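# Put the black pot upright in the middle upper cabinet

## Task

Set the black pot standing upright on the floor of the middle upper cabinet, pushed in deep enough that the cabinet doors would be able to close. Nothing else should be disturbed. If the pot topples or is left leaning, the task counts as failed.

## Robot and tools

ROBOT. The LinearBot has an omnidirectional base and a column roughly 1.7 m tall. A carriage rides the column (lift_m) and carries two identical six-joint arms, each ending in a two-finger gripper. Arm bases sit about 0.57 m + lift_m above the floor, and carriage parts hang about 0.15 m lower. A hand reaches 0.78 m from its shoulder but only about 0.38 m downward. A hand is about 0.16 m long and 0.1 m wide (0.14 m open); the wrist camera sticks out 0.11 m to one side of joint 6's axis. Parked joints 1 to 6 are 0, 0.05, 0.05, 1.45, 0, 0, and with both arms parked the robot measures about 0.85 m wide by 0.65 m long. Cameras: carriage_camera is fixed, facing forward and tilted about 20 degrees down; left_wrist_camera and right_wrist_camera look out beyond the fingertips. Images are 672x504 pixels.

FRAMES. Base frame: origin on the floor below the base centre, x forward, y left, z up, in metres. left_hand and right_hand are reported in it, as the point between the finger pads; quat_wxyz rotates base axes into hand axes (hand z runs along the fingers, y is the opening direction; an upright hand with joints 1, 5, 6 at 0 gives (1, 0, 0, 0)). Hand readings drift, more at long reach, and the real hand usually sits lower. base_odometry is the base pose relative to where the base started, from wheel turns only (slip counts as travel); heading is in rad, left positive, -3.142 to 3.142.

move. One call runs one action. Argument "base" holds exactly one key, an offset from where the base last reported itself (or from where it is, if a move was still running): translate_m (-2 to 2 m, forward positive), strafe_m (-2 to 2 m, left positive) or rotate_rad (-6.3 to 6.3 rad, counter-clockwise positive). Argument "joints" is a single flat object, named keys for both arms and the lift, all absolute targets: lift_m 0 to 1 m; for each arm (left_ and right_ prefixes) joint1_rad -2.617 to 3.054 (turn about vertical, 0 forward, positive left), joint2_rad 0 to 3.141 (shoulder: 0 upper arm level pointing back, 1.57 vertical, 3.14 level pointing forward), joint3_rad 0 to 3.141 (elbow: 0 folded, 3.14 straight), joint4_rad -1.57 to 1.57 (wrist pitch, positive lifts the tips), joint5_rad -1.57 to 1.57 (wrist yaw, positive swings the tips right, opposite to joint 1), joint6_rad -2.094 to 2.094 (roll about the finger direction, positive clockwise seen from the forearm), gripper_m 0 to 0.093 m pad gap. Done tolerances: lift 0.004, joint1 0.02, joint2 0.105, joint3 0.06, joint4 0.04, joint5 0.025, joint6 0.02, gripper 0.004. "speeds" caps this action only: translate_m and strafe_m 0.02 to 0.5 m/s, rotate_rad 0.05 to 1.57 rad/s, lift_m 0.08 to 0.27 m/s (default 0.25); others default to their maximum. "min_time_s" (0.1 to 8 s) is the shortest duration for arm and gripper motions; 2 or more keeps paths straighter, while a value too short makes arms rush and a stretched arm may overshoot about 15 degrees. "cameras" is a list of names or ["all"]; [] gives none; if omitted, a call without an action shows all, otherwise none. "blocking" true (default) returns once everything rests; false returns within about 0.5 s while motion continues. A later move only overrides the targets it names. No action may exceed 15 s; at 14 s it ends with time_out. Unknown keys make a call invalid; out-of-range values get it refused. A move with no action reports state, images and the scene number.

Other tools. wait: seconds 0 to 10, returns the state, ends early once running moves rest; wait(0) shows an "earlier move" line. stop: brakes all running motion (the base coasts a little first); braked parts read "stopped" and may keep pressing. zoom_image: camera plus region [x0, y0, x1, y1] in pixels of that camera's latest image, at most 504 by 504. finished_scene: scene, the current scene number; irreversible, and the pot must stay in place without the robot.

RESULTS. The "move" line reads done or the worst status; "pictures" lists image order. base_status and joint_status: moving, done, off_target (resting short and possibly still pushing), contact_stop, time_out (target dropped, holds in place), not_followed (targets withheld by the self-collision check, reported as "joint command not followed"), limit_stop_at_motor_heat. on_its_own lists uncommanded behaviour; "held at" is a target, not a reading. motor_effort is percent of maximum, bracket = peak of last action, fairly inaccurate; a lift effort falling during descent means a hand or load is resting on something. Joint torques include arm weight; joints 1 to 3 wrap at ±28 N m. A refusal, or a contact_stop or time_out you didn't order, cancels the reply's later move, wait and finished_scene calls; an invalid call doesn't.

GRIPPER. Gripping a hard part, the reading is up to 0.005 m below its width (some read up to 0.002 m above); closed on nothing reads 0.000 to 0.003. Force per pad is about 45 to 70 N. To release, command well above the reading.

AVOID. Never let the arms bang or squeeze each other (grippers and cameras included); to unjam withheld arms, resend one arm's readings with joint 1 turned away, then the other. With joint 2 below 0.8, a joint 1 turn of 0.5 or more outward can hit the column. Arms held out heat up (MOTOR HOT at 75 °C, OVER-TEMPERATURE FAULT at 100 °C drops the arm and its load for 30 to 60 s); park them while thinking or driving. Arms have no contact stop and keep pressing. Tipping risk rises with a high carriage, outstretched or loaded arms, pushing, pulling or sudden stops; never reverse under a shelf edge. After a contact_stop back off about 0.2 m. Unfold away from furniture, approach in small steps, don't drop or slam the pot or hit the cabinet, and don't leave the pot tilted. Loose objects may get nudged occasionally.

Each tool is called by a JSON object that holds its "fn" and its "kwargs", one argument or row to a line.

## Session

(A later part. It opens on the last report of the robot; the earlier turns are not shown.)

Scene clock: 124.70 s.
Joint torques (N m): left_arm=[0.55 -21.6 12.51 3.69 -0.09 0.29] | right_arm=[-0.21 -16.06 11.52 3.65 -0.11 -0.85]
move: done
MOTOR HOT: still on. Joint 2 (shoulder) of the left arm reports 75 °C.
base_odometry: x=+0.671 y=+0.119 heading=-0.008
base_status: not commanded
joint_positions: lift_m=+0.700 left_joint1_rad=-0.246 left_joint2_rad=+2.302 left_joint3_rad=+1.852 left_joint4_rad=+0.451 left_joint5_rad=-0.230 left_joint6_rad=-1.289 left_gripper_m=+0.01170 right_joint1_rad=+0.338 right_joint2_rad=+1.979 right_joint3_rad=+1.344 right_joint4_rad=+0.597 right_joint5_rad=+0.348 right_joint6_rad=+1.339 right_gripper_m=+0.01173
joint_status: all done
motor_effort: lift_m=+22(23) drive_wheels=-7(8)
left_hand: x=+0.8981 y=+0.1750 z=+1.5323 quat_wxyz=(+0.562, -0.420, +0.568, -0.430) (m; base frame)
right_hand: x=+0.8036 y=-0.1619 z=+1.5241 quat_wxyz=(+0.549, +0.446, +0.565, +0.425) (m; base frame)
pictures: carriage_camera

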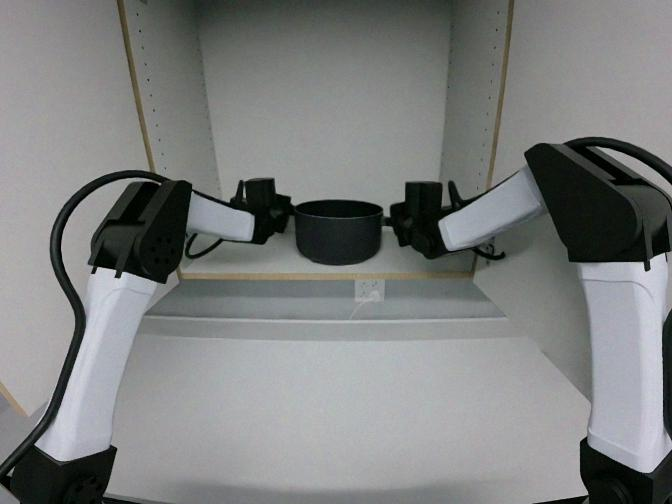

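{"fn": "move", "kwargs": {
  "joints": {"lift_m": 0.69},
  "speeds": {"lift_m": 0.08}
}}

{"fn": "move", "kwargs": {
  "joints": {"lift_m": 0.68},
  "speeds": {"lift_m": 0.08},
  "cameras": ["carriage_camera"]
}}

{"fn": "zoom_image", "kwargs": {
  "camera": "carriage_camera",
  "region": [190, 180, 490, 340]
}}

Scene clock: 125.67 s.
Joint torques (N m): left_arm=[0.59 -21.63 12.16 3.42 -0.05 0.31] | right_arm=[-0.43 -16.08 11.34 3.4 -0.11 -0.71]
move: done
MOTOR HOT: still on. Joint 2 (shoulder) of the left arm reports 75 °C.
base_odometry: x=+0.671 y=+0.119 heading=-0.008
base_status: not commanded
joint_positions: lift_m=+0.690 left_joint1_rad=-0.246 left_joint2_rad=+2.302 left_joint3_rad=+1.854 left_joint4_rad=+0.474 left_joint5_rad=-0.229 left_joint6_rad=-1.289 left_gripper_m=+0.01170 right_joint1_rad=+0.338 right_joint2_rad=+1.979 right_joint3_rad=+1.347 right_joint4_rad=+0.620 right_joint5_rad=+0.348 right_joint6_rad=+1.326 right_gripper_m=+0.01170
joint_status: all done
motor_effort: lift_m=+22(22) drive_wheels=-7(7)
left_hand: x=+0.8982 y=+0.1750 z=+1.5290 quat_wxyz=(+0.568, -0.416, +0.560, -0.437) (m; base frame)
right_hand: x=+0.8040 y=-0.1618 z=+1.5212 quat_wxyz=(+0.557, +0.439, +0.559, +0.429) (m; base frame)
pictures: none

Scene clock: 126.17 s.
Joint torques (N m): left_arm=[0.61 -21.61 11.79 3.17 -0.03 0.32] | right_arm=[-0.24 -15.97 10.43 3.24 -0.11 -0.59]
move: done
MOTOR HOT: still on. Joint 2 (shoulder) of the left arm reports 75 °C.
base_odometry: x=+0.671 y=+0.119 heading=-0.008
base_status: not commanded
joint_positions: lift_m=+0.680 left_joint1_rad=-0.246 left_joint2_rad=+2.302 left_joint3_rad=+1.861 left_joint4_rad=+0.498 left_joint5_rad=-0.229 left_joint6_rad=-1.289 left_gripper_m=+0.01154 right_joint1_rad=+0.338 right_joint2_rad=+1.979 right_joint3_rad=+1.358 right_joint4_rad=+0.637 right_joint5_rad=+0.347 right_joint6_rad=+1.314 right_gripper_m=+0.01167
joint_status: all done
motor_effort: lift_m=+21(22) drive_wheels=-7(8)
left_hand: x=+0.8982 y=+0.1750 z=+1.5282 quat_wxyz=(+0.575, -0.412, +0.550, -0.445) (m; base frame)
right_hand: x=+0.8050 y=-0.1613 z=+1.5204 quat_wxyz=(+0.565, +0.433, +0.552, +0.434) (m; base frame)
pictures: carriage_camera

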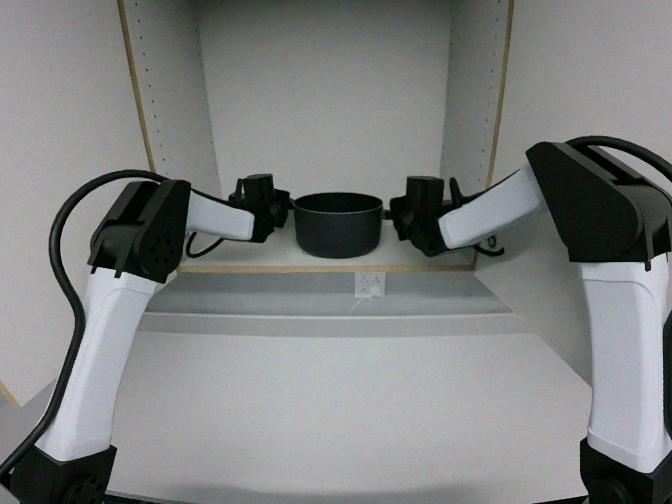

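Scaled by 1.680 from the camera's 672x504 image, which has a finer 960x720 frame.

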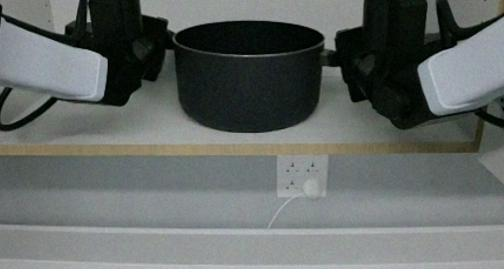

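{"fn": "move", "kwargs": {
  "joints": {"lift_m": 0.655, "left_joint4_rad": 0.51, "right_joint4_rad": 0.65},
  "speeds": {"lift_m": 0.08},
  "cameras": ["carriage_camera"]
}}

{"fn": "zoom_image", "kwargs": {
  "camera": "carriage_camera",
  "region": [190, 160, 490, 320]
}}

Scene clock: 128.30 s.
Joint torques (N m): left_arm=[0.59 -20.59 9.22 2.21 -0.03 0.31] | right_arm=[-0.27 -13.64 8.35 2.28 -0.15 -0.56]
move: done
MOTOR HOT: still on. Joint 2 (shoulder) of the left arm reports 76 °C.
base_odometry: x=+0.671 y=+0.119 heading=-0.008
base_status: not commanded
joint_positions: lift_m=+0.655 left_joint1_rad=-0.246 left_joint2_rad=+2.293 left_joint3_rad=+1.887 left_joint4_rad=+0.521 left_joint5_rad=-0.229 left_joint6_rad=-1.287 left_gripper_m=+0.01077 right_joint1_rad=+0.338 right_joint2_rad=+1.956 right_joint3_rad=+1.387 right_joint4_rad=+0.615 right_joint5_rad=+0.349 right_joint6_rad=+1.310 right_gripper_m=+0.01167
joint_status: all done
motor_effort: lift_m=+20(21) drive_wheels=-6(7)
left_hand: x=+0.8969 y=+0.1753 z=+1.5273 quat_wxyz=(+0.587, -0.403, +0.531, -0.460) (m; base frame)
right_hand: x=+0.8039 y=-0.1620 z=+1.5169 quat_wxyz=(+0.572, +0.429, +0.543, +0.441) (m; base frame)
pictures: carriage_camera

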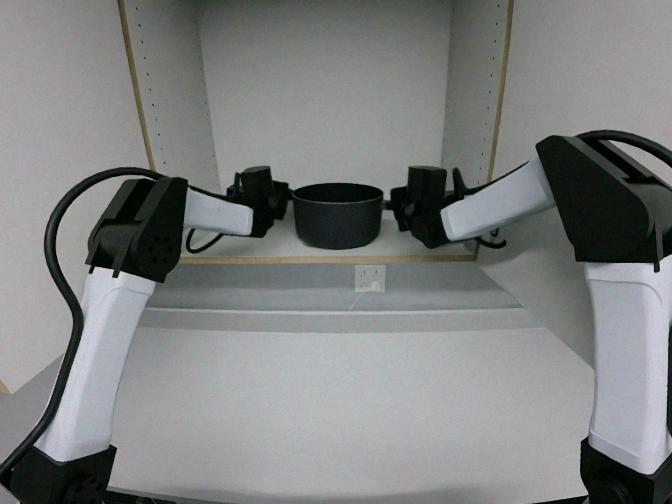

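Scaled by 1.680 from the camera's 672x504 image, which has a finer 960x720 frame.

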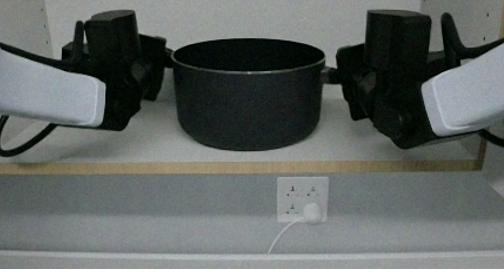

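{"fn": "move", "kwargs": {
  "joints": {"left_gripper_m": 0.035, "right_gripper_m": 0.035},
  "min_time_s": 1.5,
  "cameras": ["all"]
}}

Scene clock: 130.73 s.
Joint torques (N m): left_arm=[0.55 -20.68 9.28 2.58 -0.04 0.23] | right_arm=[-0.28 -13.64 8.21 2.12 -0.15 -0.26]
move: done
MOTOR HOT: still on. Joint 2 (shoulder) of the left arm reports 78 °C.
base_odometry: x=+0.671 y=+0.119 heading=-0.008
base_status: not commanded
joint_positions: lift_m=+0.655 left_joint1_rad=-0.246 left_joint2_rad=+2.293 left_joint3_rad=+1.887 left_joint4_rad=+0.489 left_joint5_rad=-0.230 left_joint6_rad=-1.281 left_gripper_m=+0.03488 right_joint1_rad=+0.338 right_joint2_rad=+1.956 right_joint3_rad=+1.388 right_joint4_rad=+0.632 right_joint5_rad=+0.348 right_joint6_rad=+1.283 right_gripper_m=+0.03491
joint_status: all done
motor_effort: lift_m=+20(20) drive_wheels=-7(8)
left_hand: x=+0.8976 y=+0.1752 z=+1.5196 quat_wxyz=(+0.582, -0.406, +0.543, -0.449) (m; base frame)
right_hand: x=+0.8038 y=-0.1619 z=+1.5216 quat_wxyz=(+0.581, +0.419, +0.543, +0.439) (m; base frame)
pictures: carriage_camera, left_wrist_camera, right_wrist_camera

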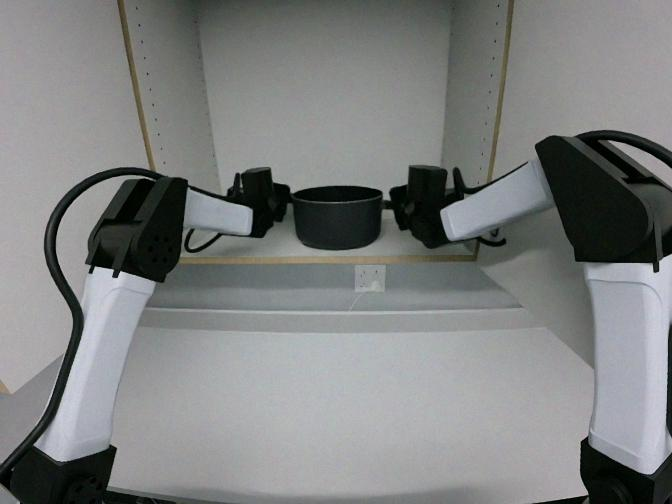

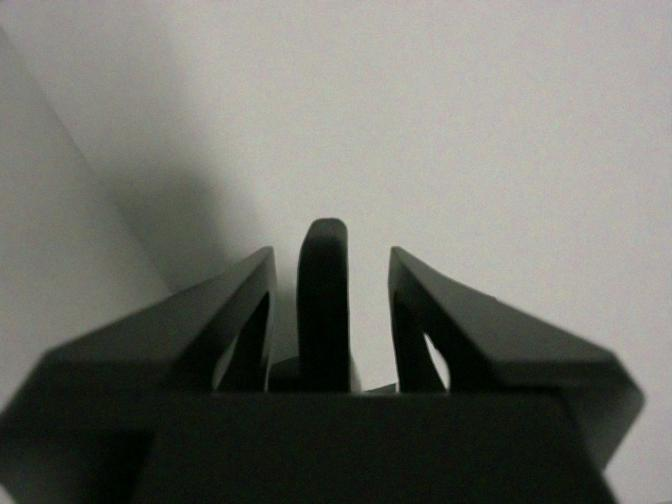

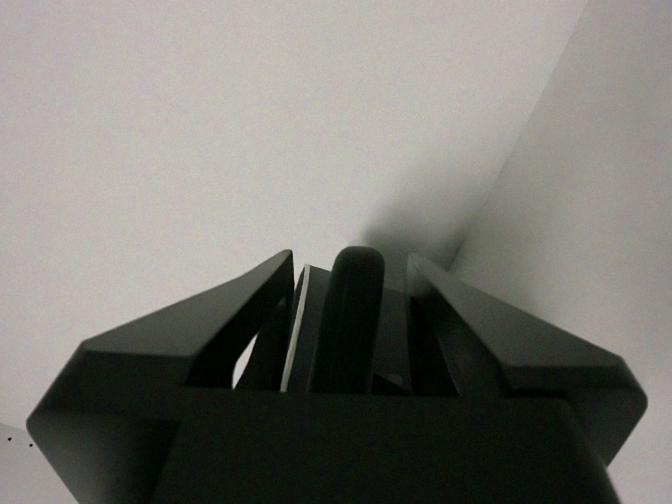

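{"fn": "move", "kwargs": {
  "joints": {"left_gripper_m": 0.06, "right_gripper_m": 0.06},
  "min_time_s": 0.8
}}

{"fn": "move", "kwargs": {
  "base": {"translate_m": -0.35},
  "speeds": {"translate_m": 0.15},
  "cameras": ["all"]
}}

{"fn": "zoom_image", "kwargs": {
  "camera": "carriage_camera",
  "region": [190, 130, 490, 290]
}}

Scene clock: 132.67 s.
Joint torques (N m): left_arm=[0.59 -20.67 9.21 2.57 -0.04 0.22] | right_arm=[-0.21 -13.65 8.18 2.09 -0.14 -0.24]
move: done
MOTOR HOT: still on. Joint 2 (shoulder) of the left arm reports 80 °C.
base_odometry: x=+0.671 y=+0.119 heading=-0.008
base_status: not commanded
joint_positions: lift_m=+0.655 left_joint1_rad=-0.246 left_joint2_rad=+2.293 left_joint3_rad=+1.887 left_joint4_rad=+0.489 left_joint5_rad=-0.230 left_joint6_rad=-1.281 left_gripper_m=+0.05986 right_joint1_rad=+0.338 right_joint2_rad=+1.956 right_joint3_rad=+1.388 right_joint4_rad=+0.632 right_joint5_rad=+0.348 right_joint6_rad=+1.283 right_gripper_m=+0.05989
joint_status: all done
motor_effort: lift_m=+20(20) drive_wheels=-6(7)
left_hand: x=+0.8976 y=+0.1752 z=+1.5196 quat_wxyz=(+0.582, -0.406, +0.543, -0.449) (m; base frame)
right_hand: x=+0.8038 y=-0.1619 z=+1.5217 quat_wxyz=(+0.581, +0.419, +0.542, +0.439) (m; base frame)
pictures: none

Scene clock: 136.00 s.
Joint torques (N m): left_arm=[0.42 -20.63 9.21 2.55 -0.02 0.22] | right_arm=[-0.03 -13.7 8.29 2.07 -0.15 -0.23]
move: done
MOTOR HOT: still on. Joint 2 (shoulder) of the left arm reports 82 °C.
base_odometry: x=+0.321 y=+0.122 heading=-0.007
base_status: done
joint_positions: lift_m=+0.655 left_joint1_rad=-0.244 left_joint2_rad=+2.293 left_joint3_rad=+1.887 left_joint4_rad=+0.490 left_joint5_rad=-0.230 left_joint6_rad=-1.281 left_gripper_m=+0.05986 right_joint1_rad=+0.338 right_joint2_rad=+1.956 right_joint3_rad=+1.388 right_joint4_rad=+0.637 right_joint5_rad=+0.348 right_joint6_rad=+1.283 right_gripper_m=+0.05989
joint_status: not commanded
motor_effort: lift_m=+20(20) drive_wheels=+2(14)
left_hand: x=+0.8978 y=+0.1765 z=+1.5199 quat_wxyz=(+0.583, -0.407, +0.542, -0.449) (m; base frame)
right_hand: x=+0.8038 y=-0.1623 z=+1.5230 quat_wxyz=(+0.582, +0.419, +0.541, +0.440) (m; base frame)
pictures: carriage_camera, left_wrist_camera, right_wrist_camera

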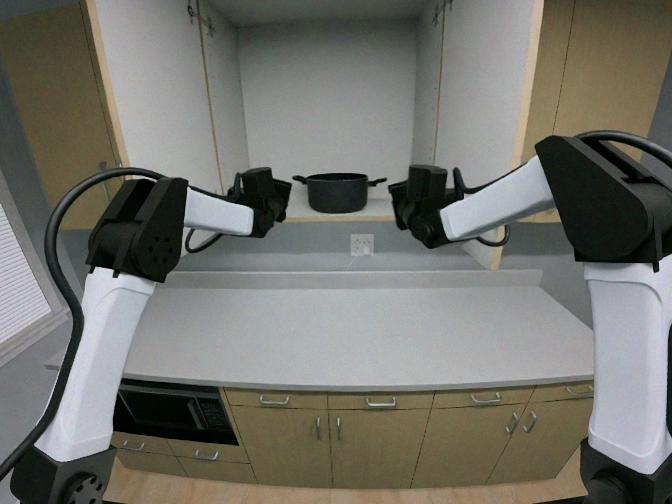

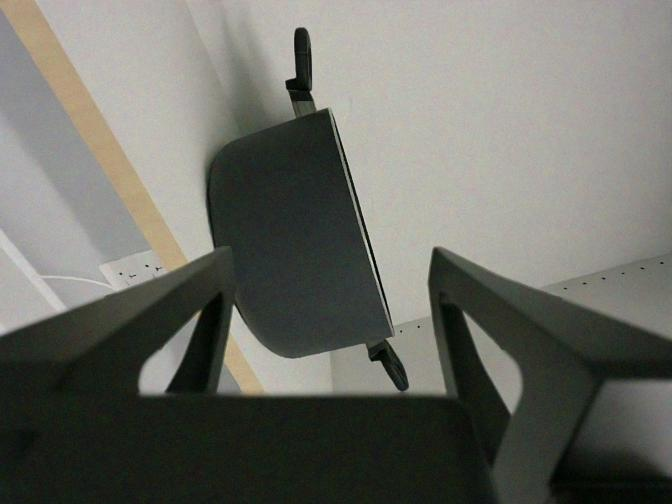

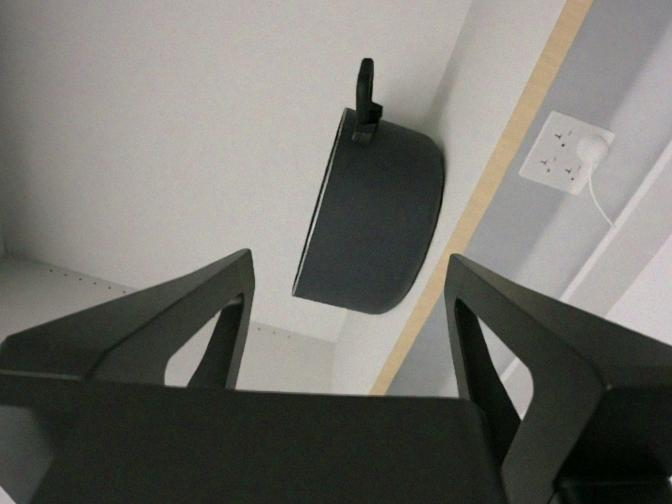

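Scaled by 1.680 from the camera's 672x504 image, which has a finer 960x720 frame.

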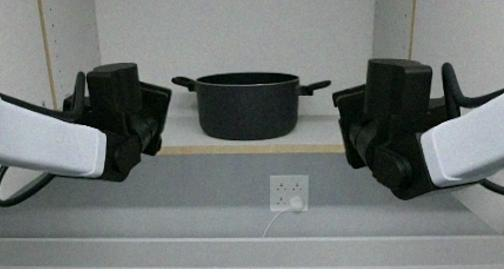

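{"fn": "move", "kwargs": {
  "base": {"translate_m": -0.35},
  "speeds": {"translate_m": 0.25}
}}

{"fn": "move", "kwargs": {
  "joints": {"lift_m": 0.4, "left_joint1_rad": 0, "left_joint2_rad": 0.05, "left_joint3_rad": 0.05, "left_joint4_rad": 1.45, "left_joint5_rad": 0, "left_joint6_rad": 0, "right_joint1_rad": 0, "right_joint2_rad": 0.05, "right_joint3_rad": 0.05, "right_joint4_rad": 1.45, "right_joint5_rad": 0, "right_joint6_rad": 0},
  "min_time_s": 3,
  "cameras": ["carriage_camera"]
}}

Scene clock: 139.93 s.
Joint torques (N m): left_arm=[0.28 -20.63 9.25 2.55 -0.05 0.23] | right_arm=[-0.16 -13.67 8.24 2.02 -0.14 -0.24]
move: done
MOTOR HOT: still on. Joint 2 (shoulder) of the left arm reports 85 °C.
base_odometry: x=-0.029 y=+0.124 heading=-0.007
base_status: done
joint_positions: lift_m=+0.655 left_joint1_rad=-0.243 left_joint2_rad=+2.293 left_joint3_rad=+1.887 left_joint4_rad=+0.490 left_joint5_rad=-0.230 left_joint6_rad=-1.281 left_gripper_m=+0.05986 right_joint1_rad=+0.338 right_joint2_rad=+1.956 right_joint3_rad=+1.388 right_joint4_rad=+0.638 right_joint5_rad=+0.348 right_joint6_rad=+1.283 right_gripper_m=+0.05989
joint_status: not commanded
motor_effort: lift_m=+20(20) drive_wheels=-6(11)
left_hand: x=+0.8980 y=+0.1772 z=+1.5199 quat_wxyz=(+0.583, -0.407, +0.542, -0.449) (m; base frame)
right_hand: x=+0.8038 y=-0.1623 z=+1.5231 quat_wxyz=(+0.582, +0.419, +0.540, +0.440) (m; base frame)
pictures: none

Scene clock: 143.23 s.
Joint torques (N m): left_arm=[0.58 3.63 4.48 0.03 0.17 0.16] | right_arm=[-0.59 3.77 4.29 -0.14 -0.2 -0.17]
move: done
MOTOR HOT: still on. Joint 2 (shoulder) of the left arm reports 82 °C.
base_odometry: x=-0.029 y=+0.124 heading=-0.007
base_status: not commanded
joint_positions: lift_m=+0.400 left_joint1_rad=-0.006 left_joint2_rad=+0.055 left_joint3_rad=+0.054 left_joint4_rad=+1.434 left_joint5_rad=-0.013 left_joint6_rad=-0.013 left_gripper_m=+0.05987 right_joint1_rad=+0.006 right_joint2_rad=+0.055 right_joint3_rad=+0.058 right_joint4_rad=+1.440 right_joint5_rad=+0.016 right_joint6_rad=+0.014 right_gripper_m=+0.05989
joint_status: all done
motor_effort: lift_m=+21(21) drive_wheels=-5(7)
left_hand: x=+0.2582 y=+0.3055 z=+1.4077 quat_wxyz=(+0.998, -0.007, +0.069, -0.009) (m; base frame)
right_hand: x=+0.2557 y=-0.3060 z=+1.4090 quat_wxyz=(+0.998, +0.008, +0.064, +0.010) (m; base frame)
pictures: carriage_camera

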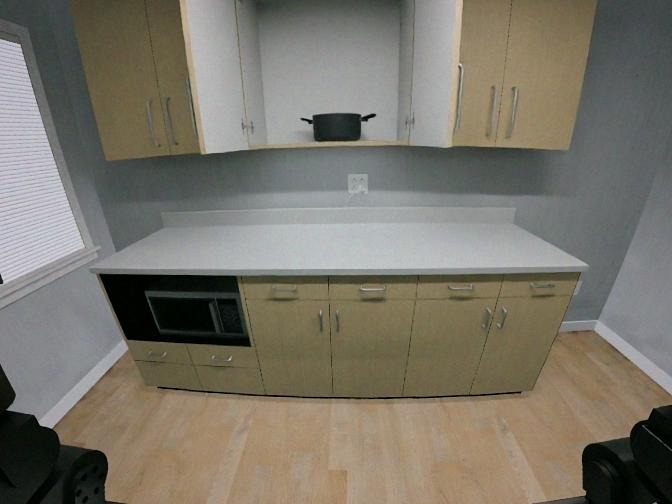

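{"fn": "wait", "kwargs": {
  "seconds": 10
}}

{"fn": "wait", "kwargs": {
  "seconds": 10
}}

{"fn": "wait", "kwargs": {
  "seconds": 10
}}

{"fn": "wait", "kwargs": {
  "seconds": 10
}}

{"fn": "wait", "kwargs": {
  "seconds": 10
}}

{"fn": "wait", "kwargs": {
  "seconds": 10
}}

{"fn": "wait", "kwargs": {
  "seconds": 10
}}

{"fn": "wait", "kwargs": {
  "seconds": 10
}}

{"fn": "wait", "kwargs": {
  "seconds": 10
}}

{"fn": "wait", "kwargs": {
  "seconds": 10
}}

{"fn": "wait", "kwargs": {
  "seconds": 10
}}

{"fn": "wait", "kwargs": {
  "seconds": 10
}}

{"fn": "wait", "kwargs": {
  "seconds": 10
}}

{"fn": "wait", "kwargs": {
  "seconds": 10
}}

{"fn": "wait", "kwargs": {
  "seconds": 10
}}

{"fn": "wait", "kwargs": {
  "seconds": 10
}}

{"fn": "wait", "kwargs": {
  "seconds": 10
}}

{"fn": "wait", "kwargs": {
  "seconds": 10,
  "cameras": ["carriage_camera"]
}}

Scene clock: 154.53 s.
Joint torques (N m): left_arm=[0.54 3.59 4.48 0.03 0.17 0.16] | right_arm=[-0.55 3.69 4.41 -0.15 -0.22 -0.15]
MOTOR HOT: cleared for the motors of the left arm.
base_odometry: x=-0.029 y=+0.124 heading=-0.007
base_status: not commanded
joint_positions: lift_m=+0.400 left_joint1_rad=-0.006 left_joint2_rad=+0.055 left_joint3_rad=+0.054 left_joint4_rad=+1.435 left_joint5_rad=-0.013 left_joint6_rad=-0.011 left_gripper_m=+0.05987 right_joint1_rad=+0.006 right_joint2_rad=+0.055 right_joint3_rad=+0.058 right_joint4_rad=+1.440 right_joint5_rad=+0.015 right_joint6_rad=+0.013 right_gripper_m=+0.05989
joint_status: all done
motor_effort: lift_m=+21(21) drive_wheels=-6(7)
left_hand: x=+0.2581 y=+0.3055 z=+1.4078 quat_wxyz=(+0.998, -0.007, +0.069, -0.008) (m; base frame)
right_hand: x=+0.2556 y=-0.3059 z=+1.4090 quat_wxyz=(+0.998, +0.008, +0.064, +0.009) (m; base frame)
wait: 10.00 s; at rest from the start
pictures: none

Scene clock: 164.53 s.
Joint torques (N m): left_arm=[0.58 3.59 4.49 0.04 0.16 0.15] | right_arm=[-0.61 3.73 4.31 -0.13 -0.2 -0.17]
base_odometry: x=-0.029 y=+0.124 heading=-0.007
base_status: not commanded
joint_positions: lift_m=+0.400 left_joint1_rad=-0.006 left_joint2_rad=+0.055 left_joint3_rad=+0.054 left_joint4_rad=+1.435 left_joint5_rad=-0.013 left_joint6_rad=-0.011 left_gripper_m=+0.05987 right_joint1_rad=+0.006 right_joint2_rad=+0.055 right_joint3_rad=+0.058 right_joint4_rad=+1.440 right_joint5_rad=+0.015 right_joint6_rad=+0.013 right_gripper_m=+0.05989
joint_status: all done
motor_effort: lift_m=+21(21) drive_wheels=-6(7)
left_hand: x=+0.2581 y=+0.3055 z=+1.4078 quat_wxyz=(+0.998, -0.007, +0.069, -0.008) (m; base frame)
right_hand: x=+0.2556 y=-0.3059 z=+1.4090 quat_wxyz=(+0.998, +0.008, +0.064, +0.009) (m; base frame)
wait: 10.00 s; at rest by 0.27 s
pictures: none

Scene clock: 174.53 s.
Joint torques (N m): left_arm=[0.53 3.63 4.49 0.04 0.17 0.14] | right_arm=[-0.59 3.78 4.38 -0.14 -0.21 -0.16]
base_odometry: x=-0.029 y=+0.124 heading=-0.007
base_status: not commanded
joint_positions: lift_m=+0.400 left_joint1_rad=-0.006 left_joint2_rad=+0.055 left_joint3_rad=+0.054 left_joint4_rad=+1.435 left_joint5_rad=-0.013 left_joint6_rad=-0.011 left_gripper_m=+0.05987 right_joint1_rad=+0.006 right_joint2_rad=+0.055 right_joint3_rad=+0.058 right_joint4_rad=+1.440 right_joint5_rad=+0.015 right_joint6_rad=+0.013 right_gripper_m=+0.05989
joint_status: all done
motor_effort: lift_m=+21(21) drive_wheels=-6(7)
left_hand: x=+0.2581 y=+0.3055 z=+1.4078 quat_wxyz=(+0.998, -0.007, +0.069, -0.008) (m; base frame)
right_hand: x=+0.2556 y=-0.3059 z=+1.4090 quat_wxyz=(+0.998, +0.008, +0.064, +0.009) (m; base frame)
wait: 10.00 s; at rest by 0.27 s
pictures: none

Scene clock: 184.53 s.
Joint torques (N m): left_arm=[0.58 3.6 4.51 0.03 0.16 0.15] | right_arm=[-0.54 3.75 4.36 -0.14 -0.2 -0.16]
base_odometry: x=-0.029 y=+0.124 heading=-0.007
base_status: not commanded
joint_positions: lift_m=+0.400 left_joint1_rad=-0.006 left_joint2_rad=+0.055 left_joint3_rad=+0.054 left_joint4_rad=+1.435 left_joint5_rad=-0.013 left_joint6_rad=-0.011 left_gripper_m=+0.05987 right_joint1_rad=+0.006 right_joint2_rad=+0.055 right_joint3_rad=+0.058 right_joint4_rad=+1.440 right_joint5_rad=+0.015 right_joint6_rad=+0.013 right_gripper_m=+0.05989
joint_status: all done
motor_effort: lift_m=+21(21) drive_wheels=-6(7)
left_hand: x=+0.2581 y=+0.3055 z=+1.4078 quat_wxyz=(+0.998, -0.007, +0.069, -0.008) (m; base frame)
right_hand: x=+0.2556 y=-0.3059 z=+1.4090 quat_wxyz=(+0.998, +0.008, +0.064, +0.009) (m; base frame)
wait: 10.00 s; at rest by 0.27 s
pictures: none

Scene clock: 194.53 s.
Joint torques (N m): left_arm=[0.53 3.55 4.48 0.01 0.16 0.16] | right_arm=[-0.61 3.7 4.27 -0.12 -0.21 -0.16]
base_odometry: x=-0.029 y=+0.124 heading=-0.007
base_status: not commanded
joint_positions: lift_m=+0.400 left_joint1_rad=-0.006 left_joint2_rad=+0.055 left_joint3_rad=+0.054 left_joint4_rad=+1.435 left_joint5_rad=-0.013 left_joint6_rad=-0.011 left_gripper_m=+0.05987 right_joint1_rad=+0.006 right_joint2_rad=+0.055 right_joint3_rad=+0.058 right_joint4_rad=+1.440 right_joint5_rad=+0.015 right_joint6_rad=+0.013 right_gripper_m=+0.05989
joint_status: all done
motor_effort: lift_m=+21(21) drive_wheels=-7(7)
left_hand: x=+0.2581 y=+0.3055 z=+1.4078 quat_wxyz=(+0.998, -0.007, +0.069, -0.008) (m; base frame)
right_hand: x=+0.2556 y=-0.3059 z=+1.4090 quat_wxyz=(+0.998, +0.008, +0.064, +0.009) (m; base frame)
wait: 10.00 s; at rest by 0.27 s
pictures: none

Scene clock: 204.53 s.
Joint torques (N m): left_arm=[0.54 3.55 4.51 0.04 0.17 0.16] | right_arm=[-0.59 3.75 4.33 -0.13 -0.22 -0.18]
base_odometry: x=-0.029 y=+0.124 heading=-0.007
base_status: not commanded
joint_positions: lift_m=+0.400 left_joint1_rad=-0.006 left_joint2_rad=+0.055 left_joint3_rad=+0.054 left_joint4_rad=+1.435 left_joint5_rad=-0.013 left_joint6_rad=-0.011 left_gripper_m=+0.05987 right_joint1_rad=+0.006 right_joint2_rad=+0.055 right_joint3_rad=+0.058 right_joint4_rad=+1.440 right_joint5_rad=+0.015 right_joint6_rad=+0.013 right_gripper_m=+0.05989
joint_status: all done
motor_effort: lift_m=+21(21) drive_wheels=-6(7)
left_hand: x=+0.2581 y=+0.3055 z=+1.4078 quat_wxyz=(+0.998, -0.007, +0.069, -0.008) (m; base frame)
right_hand: x=+0.2556 y=-0.3059 z=+1.4090 quat_wxyz=(+0.998, +0.008, +0.064, +0.009) (m; base frame)
wait: 10.00 s; at rest by 0.27 s
pictures: none

Scene clock: 214.53 s.
Joint torques (N m): left_arm=[0.54 3.62 4.51 0.03 0.17 0.14] | right_arm=[-0.58 3.71 4.36 -0.13 -0.2 -0.15]
base_odometry: x=-0.029 y=+0.124 heading=-0.007
base_status: not commanded
joint_positions: lift_m=+0.400 left_joint1_rad=-0.006 left_joint2_rad=+0.055 left_joint3_rad=+0.054 left_joint4_rad=+1.435 left_joint5_rad=-0.013 left_joint6_rad=-0.011 left_gripper_m=+0.05987 right_joint1_rad=+0.006 right_joint2_rad=+0.055 right_joint3_rad=+0.058 right_joint4_rad=+1.440 right_joint5_rad=+0.015 right_joint6_rad=+0.013 right_gripper_m=+0.05989
joint_status: all done
motor_effort: lift_m=+21(21) drive_wheels=-6(7)
left_hand: x=+0.2581 y=+0.3055 z=+1.4078 quat_wxyz=(+0.998, -0.007, +0.069, -0.008) (m; base frame)
right_hand: x=+0.2556 y=-0.3059 z=+1.4090 quat_wxyz=(+0.998, +0.008, +0.064, +0.009) (m; base frame)
wait: 10.00 s; at rest by 0.27 s
pictures: none

Scene clock: 224.53 s.
Joint torques (N m): left_arm=[0.53 3.55 4.53 0.03 0.14 0.15] | right_arm=[-0.55 3.74 4.31 -0.13 -0.22 -0.16]
base_odometry: x=-0.029 y=+0.124 heading=-0.007
base_status: not commanded
joint_positions: lift_m=+0.400 left_joint1_rad=-0.006 left_joint2_rad=+0.055 left_joint3_rad=+0.054 left_joint4_rad=+1.435 left_joint5_rad=-0.013 left_joint6_rad=-0.011 left_gripper_m=+0.05987 right_joint1_rad=+0.006 right_joint2_rad=+0.055 right_joint3_rad=+0.058 right_joint4_rad=+1.440 right_joint5_rad=+0.015 right_joint6_rad=+0.013 right_gripper_m=+0.05989
joint_status: all done
motor_effort: lift_m=+21(21) drive_wheels=-6(7)
left_hand: x=+0.2581 y=+0.3055 z=+1.4078 quat_wxyz=(+0.998, -0.007, +0.069, -0.008) (m; base frame)
right_hand: x=+0.2556 y=-0.3059 z=+1.4090 quat_wxyz=(+0.998, +0.008, +0.064, +0.009) (m; base frame)
wait: 10.00 s; at rest by 0.27 s
pictures: none

Scene clock: 234.53 s.
Joint torques (N m): left_arm=[0.54 3.59 4.57 0.04 0.16 0.15] | right_arm=[-0.57 3.71 4.31 -0.13 -0.2 -0.17]
base_odometry: x=-0.029 y=+0.124 heading=-0.007
base_status: not commanded
joint_positions: lift_m=+0.400 left_joint1_rad=-0.006 left_joint2_rad=+0.055 left_joint3_rad=+0.054 left_joint4_rad=+1.435 left_joint5_rad=-0.013 left_joint6_rad=-0.011 left_gripper_m=+0.05987 right_joint1_rad=+0.006 right_joint2_rad=+0.055 right_joint3_rad=+0.058 right_joint4_rad=+1.440 right_joint5_rad=+0.015 right_joint6_rad=+0.013 right_gripper_m=+0.05989
joint_status: all done
motor_effort: lift_m=+21(21) drive_wheels=-6(7)
left_hand: x=+0.2581 y=+0.3055 z=+1.4078 quat_wxyz=(+0.998, -0.007, +0.069, -0.008) (m; base frame)
right_hand: x=+0.2556 y=-0.3059 z=+1.4090 quat_wxyz=(+0.998, +0.008, +0.064, +0.009) (m; base frame)
wait: 10.00 s; at rest by 0.27 s
pictures: none

Scene clock: 244.53 s.
Joint torques (N m): left_arm=[0.51 3.58 4.55 0.03 0.16 0.17] | right_arm=[-0.59 3.86 4.33 -0.13 -0.21 -0.15]
base_odometry: x=-0.029 y=+0.124 heading=-0.007
base_status: not commanded
joint_positions: lift_m=+0.400 left_joint1_rad=-0.006 left_joint2_rad=+0.055 left_joint3_rad=+0.054 left_joint4_rad=+1.435 left_joint5_rad=-0.013 left_joint6_rad=-0.011 left_gripper_m=+0.05987 right_joint1_rad=+0.006 right_joint2_rad=+0.055 right_joint3_rad=+0.058 right_joint4_rad=+1.440 right_joint5_rad=+0.015 right_joint6_rad=+0.013 right_gripper_m=+0.05989
joint_status: all done
motor_effort: lift_m=+21(21) drive_wheels=-6(7)
left_hand: x=+0.2581 y=+0.3055 z=+1.4078 quat_wxyz=(+0.998, -0.007, +0.069, -0.008) (m; base frame)
right_hand: x=+0.2556 y=-0.3059 z=+1.4090 quat_wxyz=(+0.998, +0.008, +0.064, +0.009) (m; base frame)
wait: 10.00 s; at rest by 0.27 s
pictures: none

Scene clock: 254.53 s.
Joint torques (N m): left_arm=[0.57 3.59 4.49 0.05 0.15 0.16] | right_arm=[-0.62 3.75 4.38 -0.13 -0.23 -0.17]
base_odometry: x=-0.029 y=+0.124 heading=-0.007
base_status: not commanded
joint_positions: lift_m=+0.400 left_joint1_rad=-0.006 left_joint2_rad=+0.055 left_joint3_rad=+0.054 left_joint4_rad=+1.435 left_joint5_rad=-0.013 left_joint6_rad=-0.011 left_gripper_m=+0.05987 right_joint1_rad=+0.006 right_joint2_rad=+0.055 right_joint3_rad=+0.058 right_joint4_rad=+1.440 right_joint5_rad=+0.015 right_joint6_rad=+0.013 right_gripper_m=+0.05989
joint_status: all done
motor_effort: lift_m=+21(21) drive_wheels=-6(7)
left_hand: x=+0.2581 y=+0.3055 z=+1.4078 quat_wxyz=(+0.998, -0.007, +0.069, -0.008) (m; base frame)
right_hand: x=+0.2556 y=-0.3059 z=+1.4090 quat_wxyz=(+0.998, +0.008, +0.064, +0.009) (m; base frame)
wait: 10.00 s; at rest by 0.27 s
pictures: none

Scene clock: 264.53 s.
Joint torques (N m): left_arm=[0.49 3.62 4.51 0.03 0.15 0.15] | right_arm=[-0.66 3.67 4.4 -0.13 -0.21 -0.17]
base_odometry: x=-0.029 y=+0.124 heading=-0.007
base_status: not commanded
joint_positions: lift_m=+0.400 left_joint1_rad=-0.006 left_joint2_rad=+0.055 left_joint3_rad=+0.054 left_joint4_rad=+1.435 left_joint5_rad=-0.013 left_joint6_rad=-0.011 left_gripper_m=+0.05987 right_joint1_rad=+0.006 right_joint2_rad=+0.055 right_joint3_rad=+0.058 right_joint4_rad=+1.440 right_joint5_rad=+0.015 right_joint6_rad=+0.013 right_gripper_m=+0.05989
joint_status: all done
motor_effort: lift_m=+21(21) drive_wheels=-6(7)
left_hand: x=+0.2581 y=+0.3055 z=+1.4078 quat_wxyz=(+0.998, -0.007, +0.069, -0.008) (m; base frame)
right_hand: x=+0.2556 y=-0.3059 z=+1.4090 quat_wxyz=(+0.998, +0.008, +0.064, +0.009) (m; base frame)
wait: 10.00 s; at rest by 0.27 s
pictures: none

Scene clock: 274.53 s.
Joint torques (N m): left_arm=[0.59 3.54 4.56 0.04 0.16 0.15] | right_arm=[-0.55 3.74 4.34 -0.12 -0.22 -0.16]
base_odometry: x=-0.029 y=+0.124 heading=-0.007
base_status: not commanded
joint_positions: lift_m=+0.400 left_joint1_rad=-0.006 left_joint2_rad=+0.055 left_joint3_rad=+0.054 left_joint4_rad=+1.435 left_joint5_rad=-0.013 left_joint6_rad=-0.011 left_gripper_m=+0.05987 right_joint1_rad=+0.006 right_joint2_rad=+0.055 right_joint3_rad=+0.058 right_joint4_rad=+1.440 right_joint5_rad=+0.015 right_joint6_rad=+0.013 right_gripper_m=+0.05989
joint_status: all done
motor_effort: lift_m=+21(21) drive_wheels=-7(7)
left_hand: x=+0.2581 y=+0.3055 z=+1.4078 quat_wxyz=(+0.998, -0.007, +0.069, -0.008) (m; base frame)
right_hand: x=+0.2556 y=-0.3059 z=+1.4090 quat_wxyz=(+0.998, +0.008, +0.064, +0.009) (m; base frame)
wait: 10.00 s; at rest by 0.27 s
pictures: none

Scene clock: 284.53 s.
Joint torques (N m): left_arm=[0.54 3.59 4.46 0.02 0.17 0.16] | right_arm=[-0.61 3.74 4.34 -0.12 -0.21 -0.13]
base_odometry: x=-0.029 y=+0.124 heading=-0.007
base_status: not commanded
joint_positions: lift_m=+0.400 left_joint1_rad=-0.006 left_joint2_rad=+0.055 left_joint3_rad=+0.054 left_joint4_rad=+1.435 left_joint5_rad=-0.013 left_joint6_rad=-0.011 left_gripper_m=+0.05987 right_joint1_rad=+0.006 right_joint2_rad=+0.055 right_joint3_rad=+0.058 right_joint4_rad=+1.440 right_joint5_rad=+0.015 right_joint6_rad=+0.013 right_gripper_m=+0.05989
joint_status: all done
motor_effort: lift_m=+21(21) drive_wheels=-6(7)
left_hand: x=+0.2581 y=+0.3055 z=+1.4078 quat_wxyz=(+0.998, -0.007, +0.069, -0.008) (m; base frame)
right_hand: x=+0.2556 y=-0.3059 z=+1.4090 quat_wxyz=(+0.998, +0.008, +0.064, +0.009) (m; base frame)
wait: 10.00 s; at rest by 0.27 s
pictures: none

Scene clock: 294.53 s.
Joint torques (N m): left_arm=[0.57 3.56 4.49 0.02 0.18 0.15] | right_arm=[-0.61 3.78 4.23 -0.12 -0.21 -0.15]
base_odometry: x=-0.029 y=+0.124 heading=-0.007
base_status: not commanded
joint_positions: lift_m=+0.400 left_joint1_rad=-0.006 left_joint2_rad=+0.055 left_joint3_rad=+0.054 left_joint4_rad=+1.435 left_joint5_rad=-0.013 left_joint6_rad=-0.011 left_gripper_m=+0.05987 right_joint1_rad=+0.006 right_joint2_rad=+0.055 right_joint3_rad=+0.058 right_joint4_rad=+1.440 right_joint5_rad=+0.015 right_joint6_rad=+0.013 right_gripper_m=+0.05989
joint_status: all done
motor_effort: lift_m=+21(21) drive_wheels=-6(7)
left_hand: x=+0.2581 y=+0.3055 z=+1.4078 quat_wxyz=(+0.998, -0.007, +0.069, -0.008) (m; base frame)
right_hand: x=+0.2556 y=-0.3059 z=+1.4090 quat_wxyz=(+0.998, +0.008, +0.064, +0.009) (m; base frame)
wait: 10.00 s; at rest by 0.27 s
pictures: none

Scene clock: 304.53 s.
Joint torques (N m): left_arm=[0.53 3.59 4.55 0.03 0.17 0.16] | right_arm=[-0.61 3.71 4.3 -0.13 -0.21 -0.15]
base_odometry: x=-0.029 y=+0.124 heading=-0.007
base_status: not commanded
joint_positions: lift_m=+0.400 left_joint1_rad=-0.006 left_joint2_rad=+0.055 left_joint3_rad=+0.054 left_joint4_rad=+1.435 left_joint5_rad=-0.013 left_joint6_rad=-0.011 left_gripper_m=+0.05987 right_joint1_rad=+0.006 right_joint2_rad=+0.055 right_joint3_rad=+0.058 right_joint4_rad=+1.440 right_joint5_rad=+0.015 right_joint6_rad=+0.013 right_gripper_m=+0.05989
joint_status: all done
motor_effort: lift_m=+21(21) drive_wheels=-7(7)
left_hand: x=+0.2581 y=+0.3055 z=+1.4078 quat_wxyz=(+0.998, -0.007, +0.069, -0.008) (m; base frame)
right_hand: x=+0.2556 y=-0.3059 z=+1.4090 quat_wxyz=(+0.998, +0.008, +0.064, +0.009) (m; base frame)
wait: 10.00 s; at rest by 0.27 s
pictures: none

Scene clock: 314.53 s.
Joint torques (N m): left_arm=[0.58 3.58 4.52 0.04 0.17 0.16] | right_arm=[-0.54 3.78 4.33 -0.15 -0.2 -0.15]
base_odometry: x=-0.029 y=+0.124 heading=-0.007
base_status: not commanded
joint_positions: lift_m=+0.400 left_joint1_rad=-0.006 left_joint2_rad=+0.055 left_joint3_rad=+0.054 left_joint4_rad=+1.435 left_joint5_rad=-0.013 left_joint6_rad=-0.011 left_gripper_m=+0.05987 right_joint1_rad=+0.006 right_joint2_rad=+0.055 right_joint3_rad=+0.058 right_joint4_rad=+1.440 right_joint5_rad=+0.015 right_joint6_rad=+0.013 right_gripper_m=+0.05989
joint_status: all done
motor_effort: lift_m=+21(21) drive_wheels=-5(7)
left_hand: x=+0.2581 y=+0.3055 z=+1.4078 quat_wxyz=(+0.998, -0.007, +0.069, -0.008) (m; base frame)
right_hand: x=+0.2556 y=-0.3059 z=+1.4090 quat_wxyz=(+0.998, +0.008, +0.064, +0.009) (m; base frame)
wait: 10.00 s; at rest by 0.27 s
pictures: none

Scene clock: 324.53 s.
Joint torques (N m): left_arm=[0.54 3.63 4.51 0.01 0.16 0.15] | right_arm=[-0.51 3.69 4.34 -0.12 -0.19 -0.16]
base_odometry: x=-0.029 y=+0.124 heading=-0.007
base_status: not commanded
joint_positions: lift_m=+0.400 left_joint1_rad=-0.006 left_joint2_rad=+0.055 left_joint3_rad=+0.054 left_joint4_rad=+1.435 left_joint5_rad=-0.013 left_joint6_rad=-0.011 left_gripper_m=+0.05987 right_joint1_rad=+0.006 right_joint2_rad=+0.055 right_joint3_rad=+0.058 right_joint4_rad=+1.440 right_joint5_rad=+0.015 right_joint6_rad=+0.013 right_gripper_m=+0.05989
joint_status: all done
motor_effort: lift_m=+21(21) drive_wheels=-6(7)
left_hand: x=+0.2581 y=+0.3055 z=+1.4078 quat_wxyz=(+0.998, -0.007, +0.069, -0.008) (m; base frame)
right_hand: x=+0.2556 y=-0.3059 z=+1.4090 quat_wxyz=(+0.998, +0.008, +0.064, +0.009) (m; base frame)
wait: 10.00 s; at rest by 0.27 s
pictures: carriage_camera

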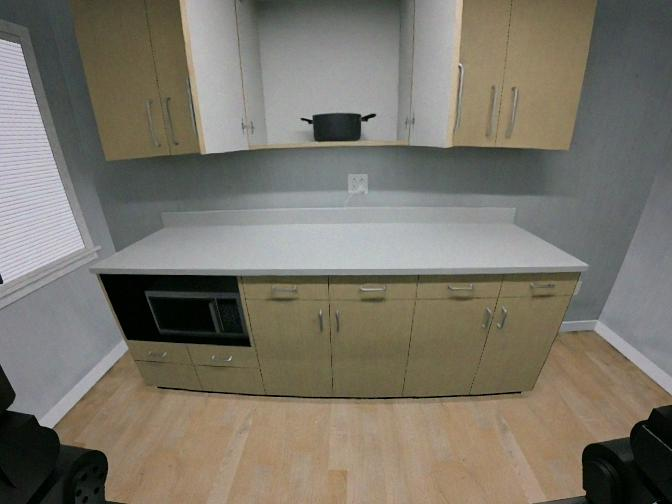

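{"fn": "finished_scene", "kwargs": {
  "scene": 1
}}

The scene is finished: the task was done.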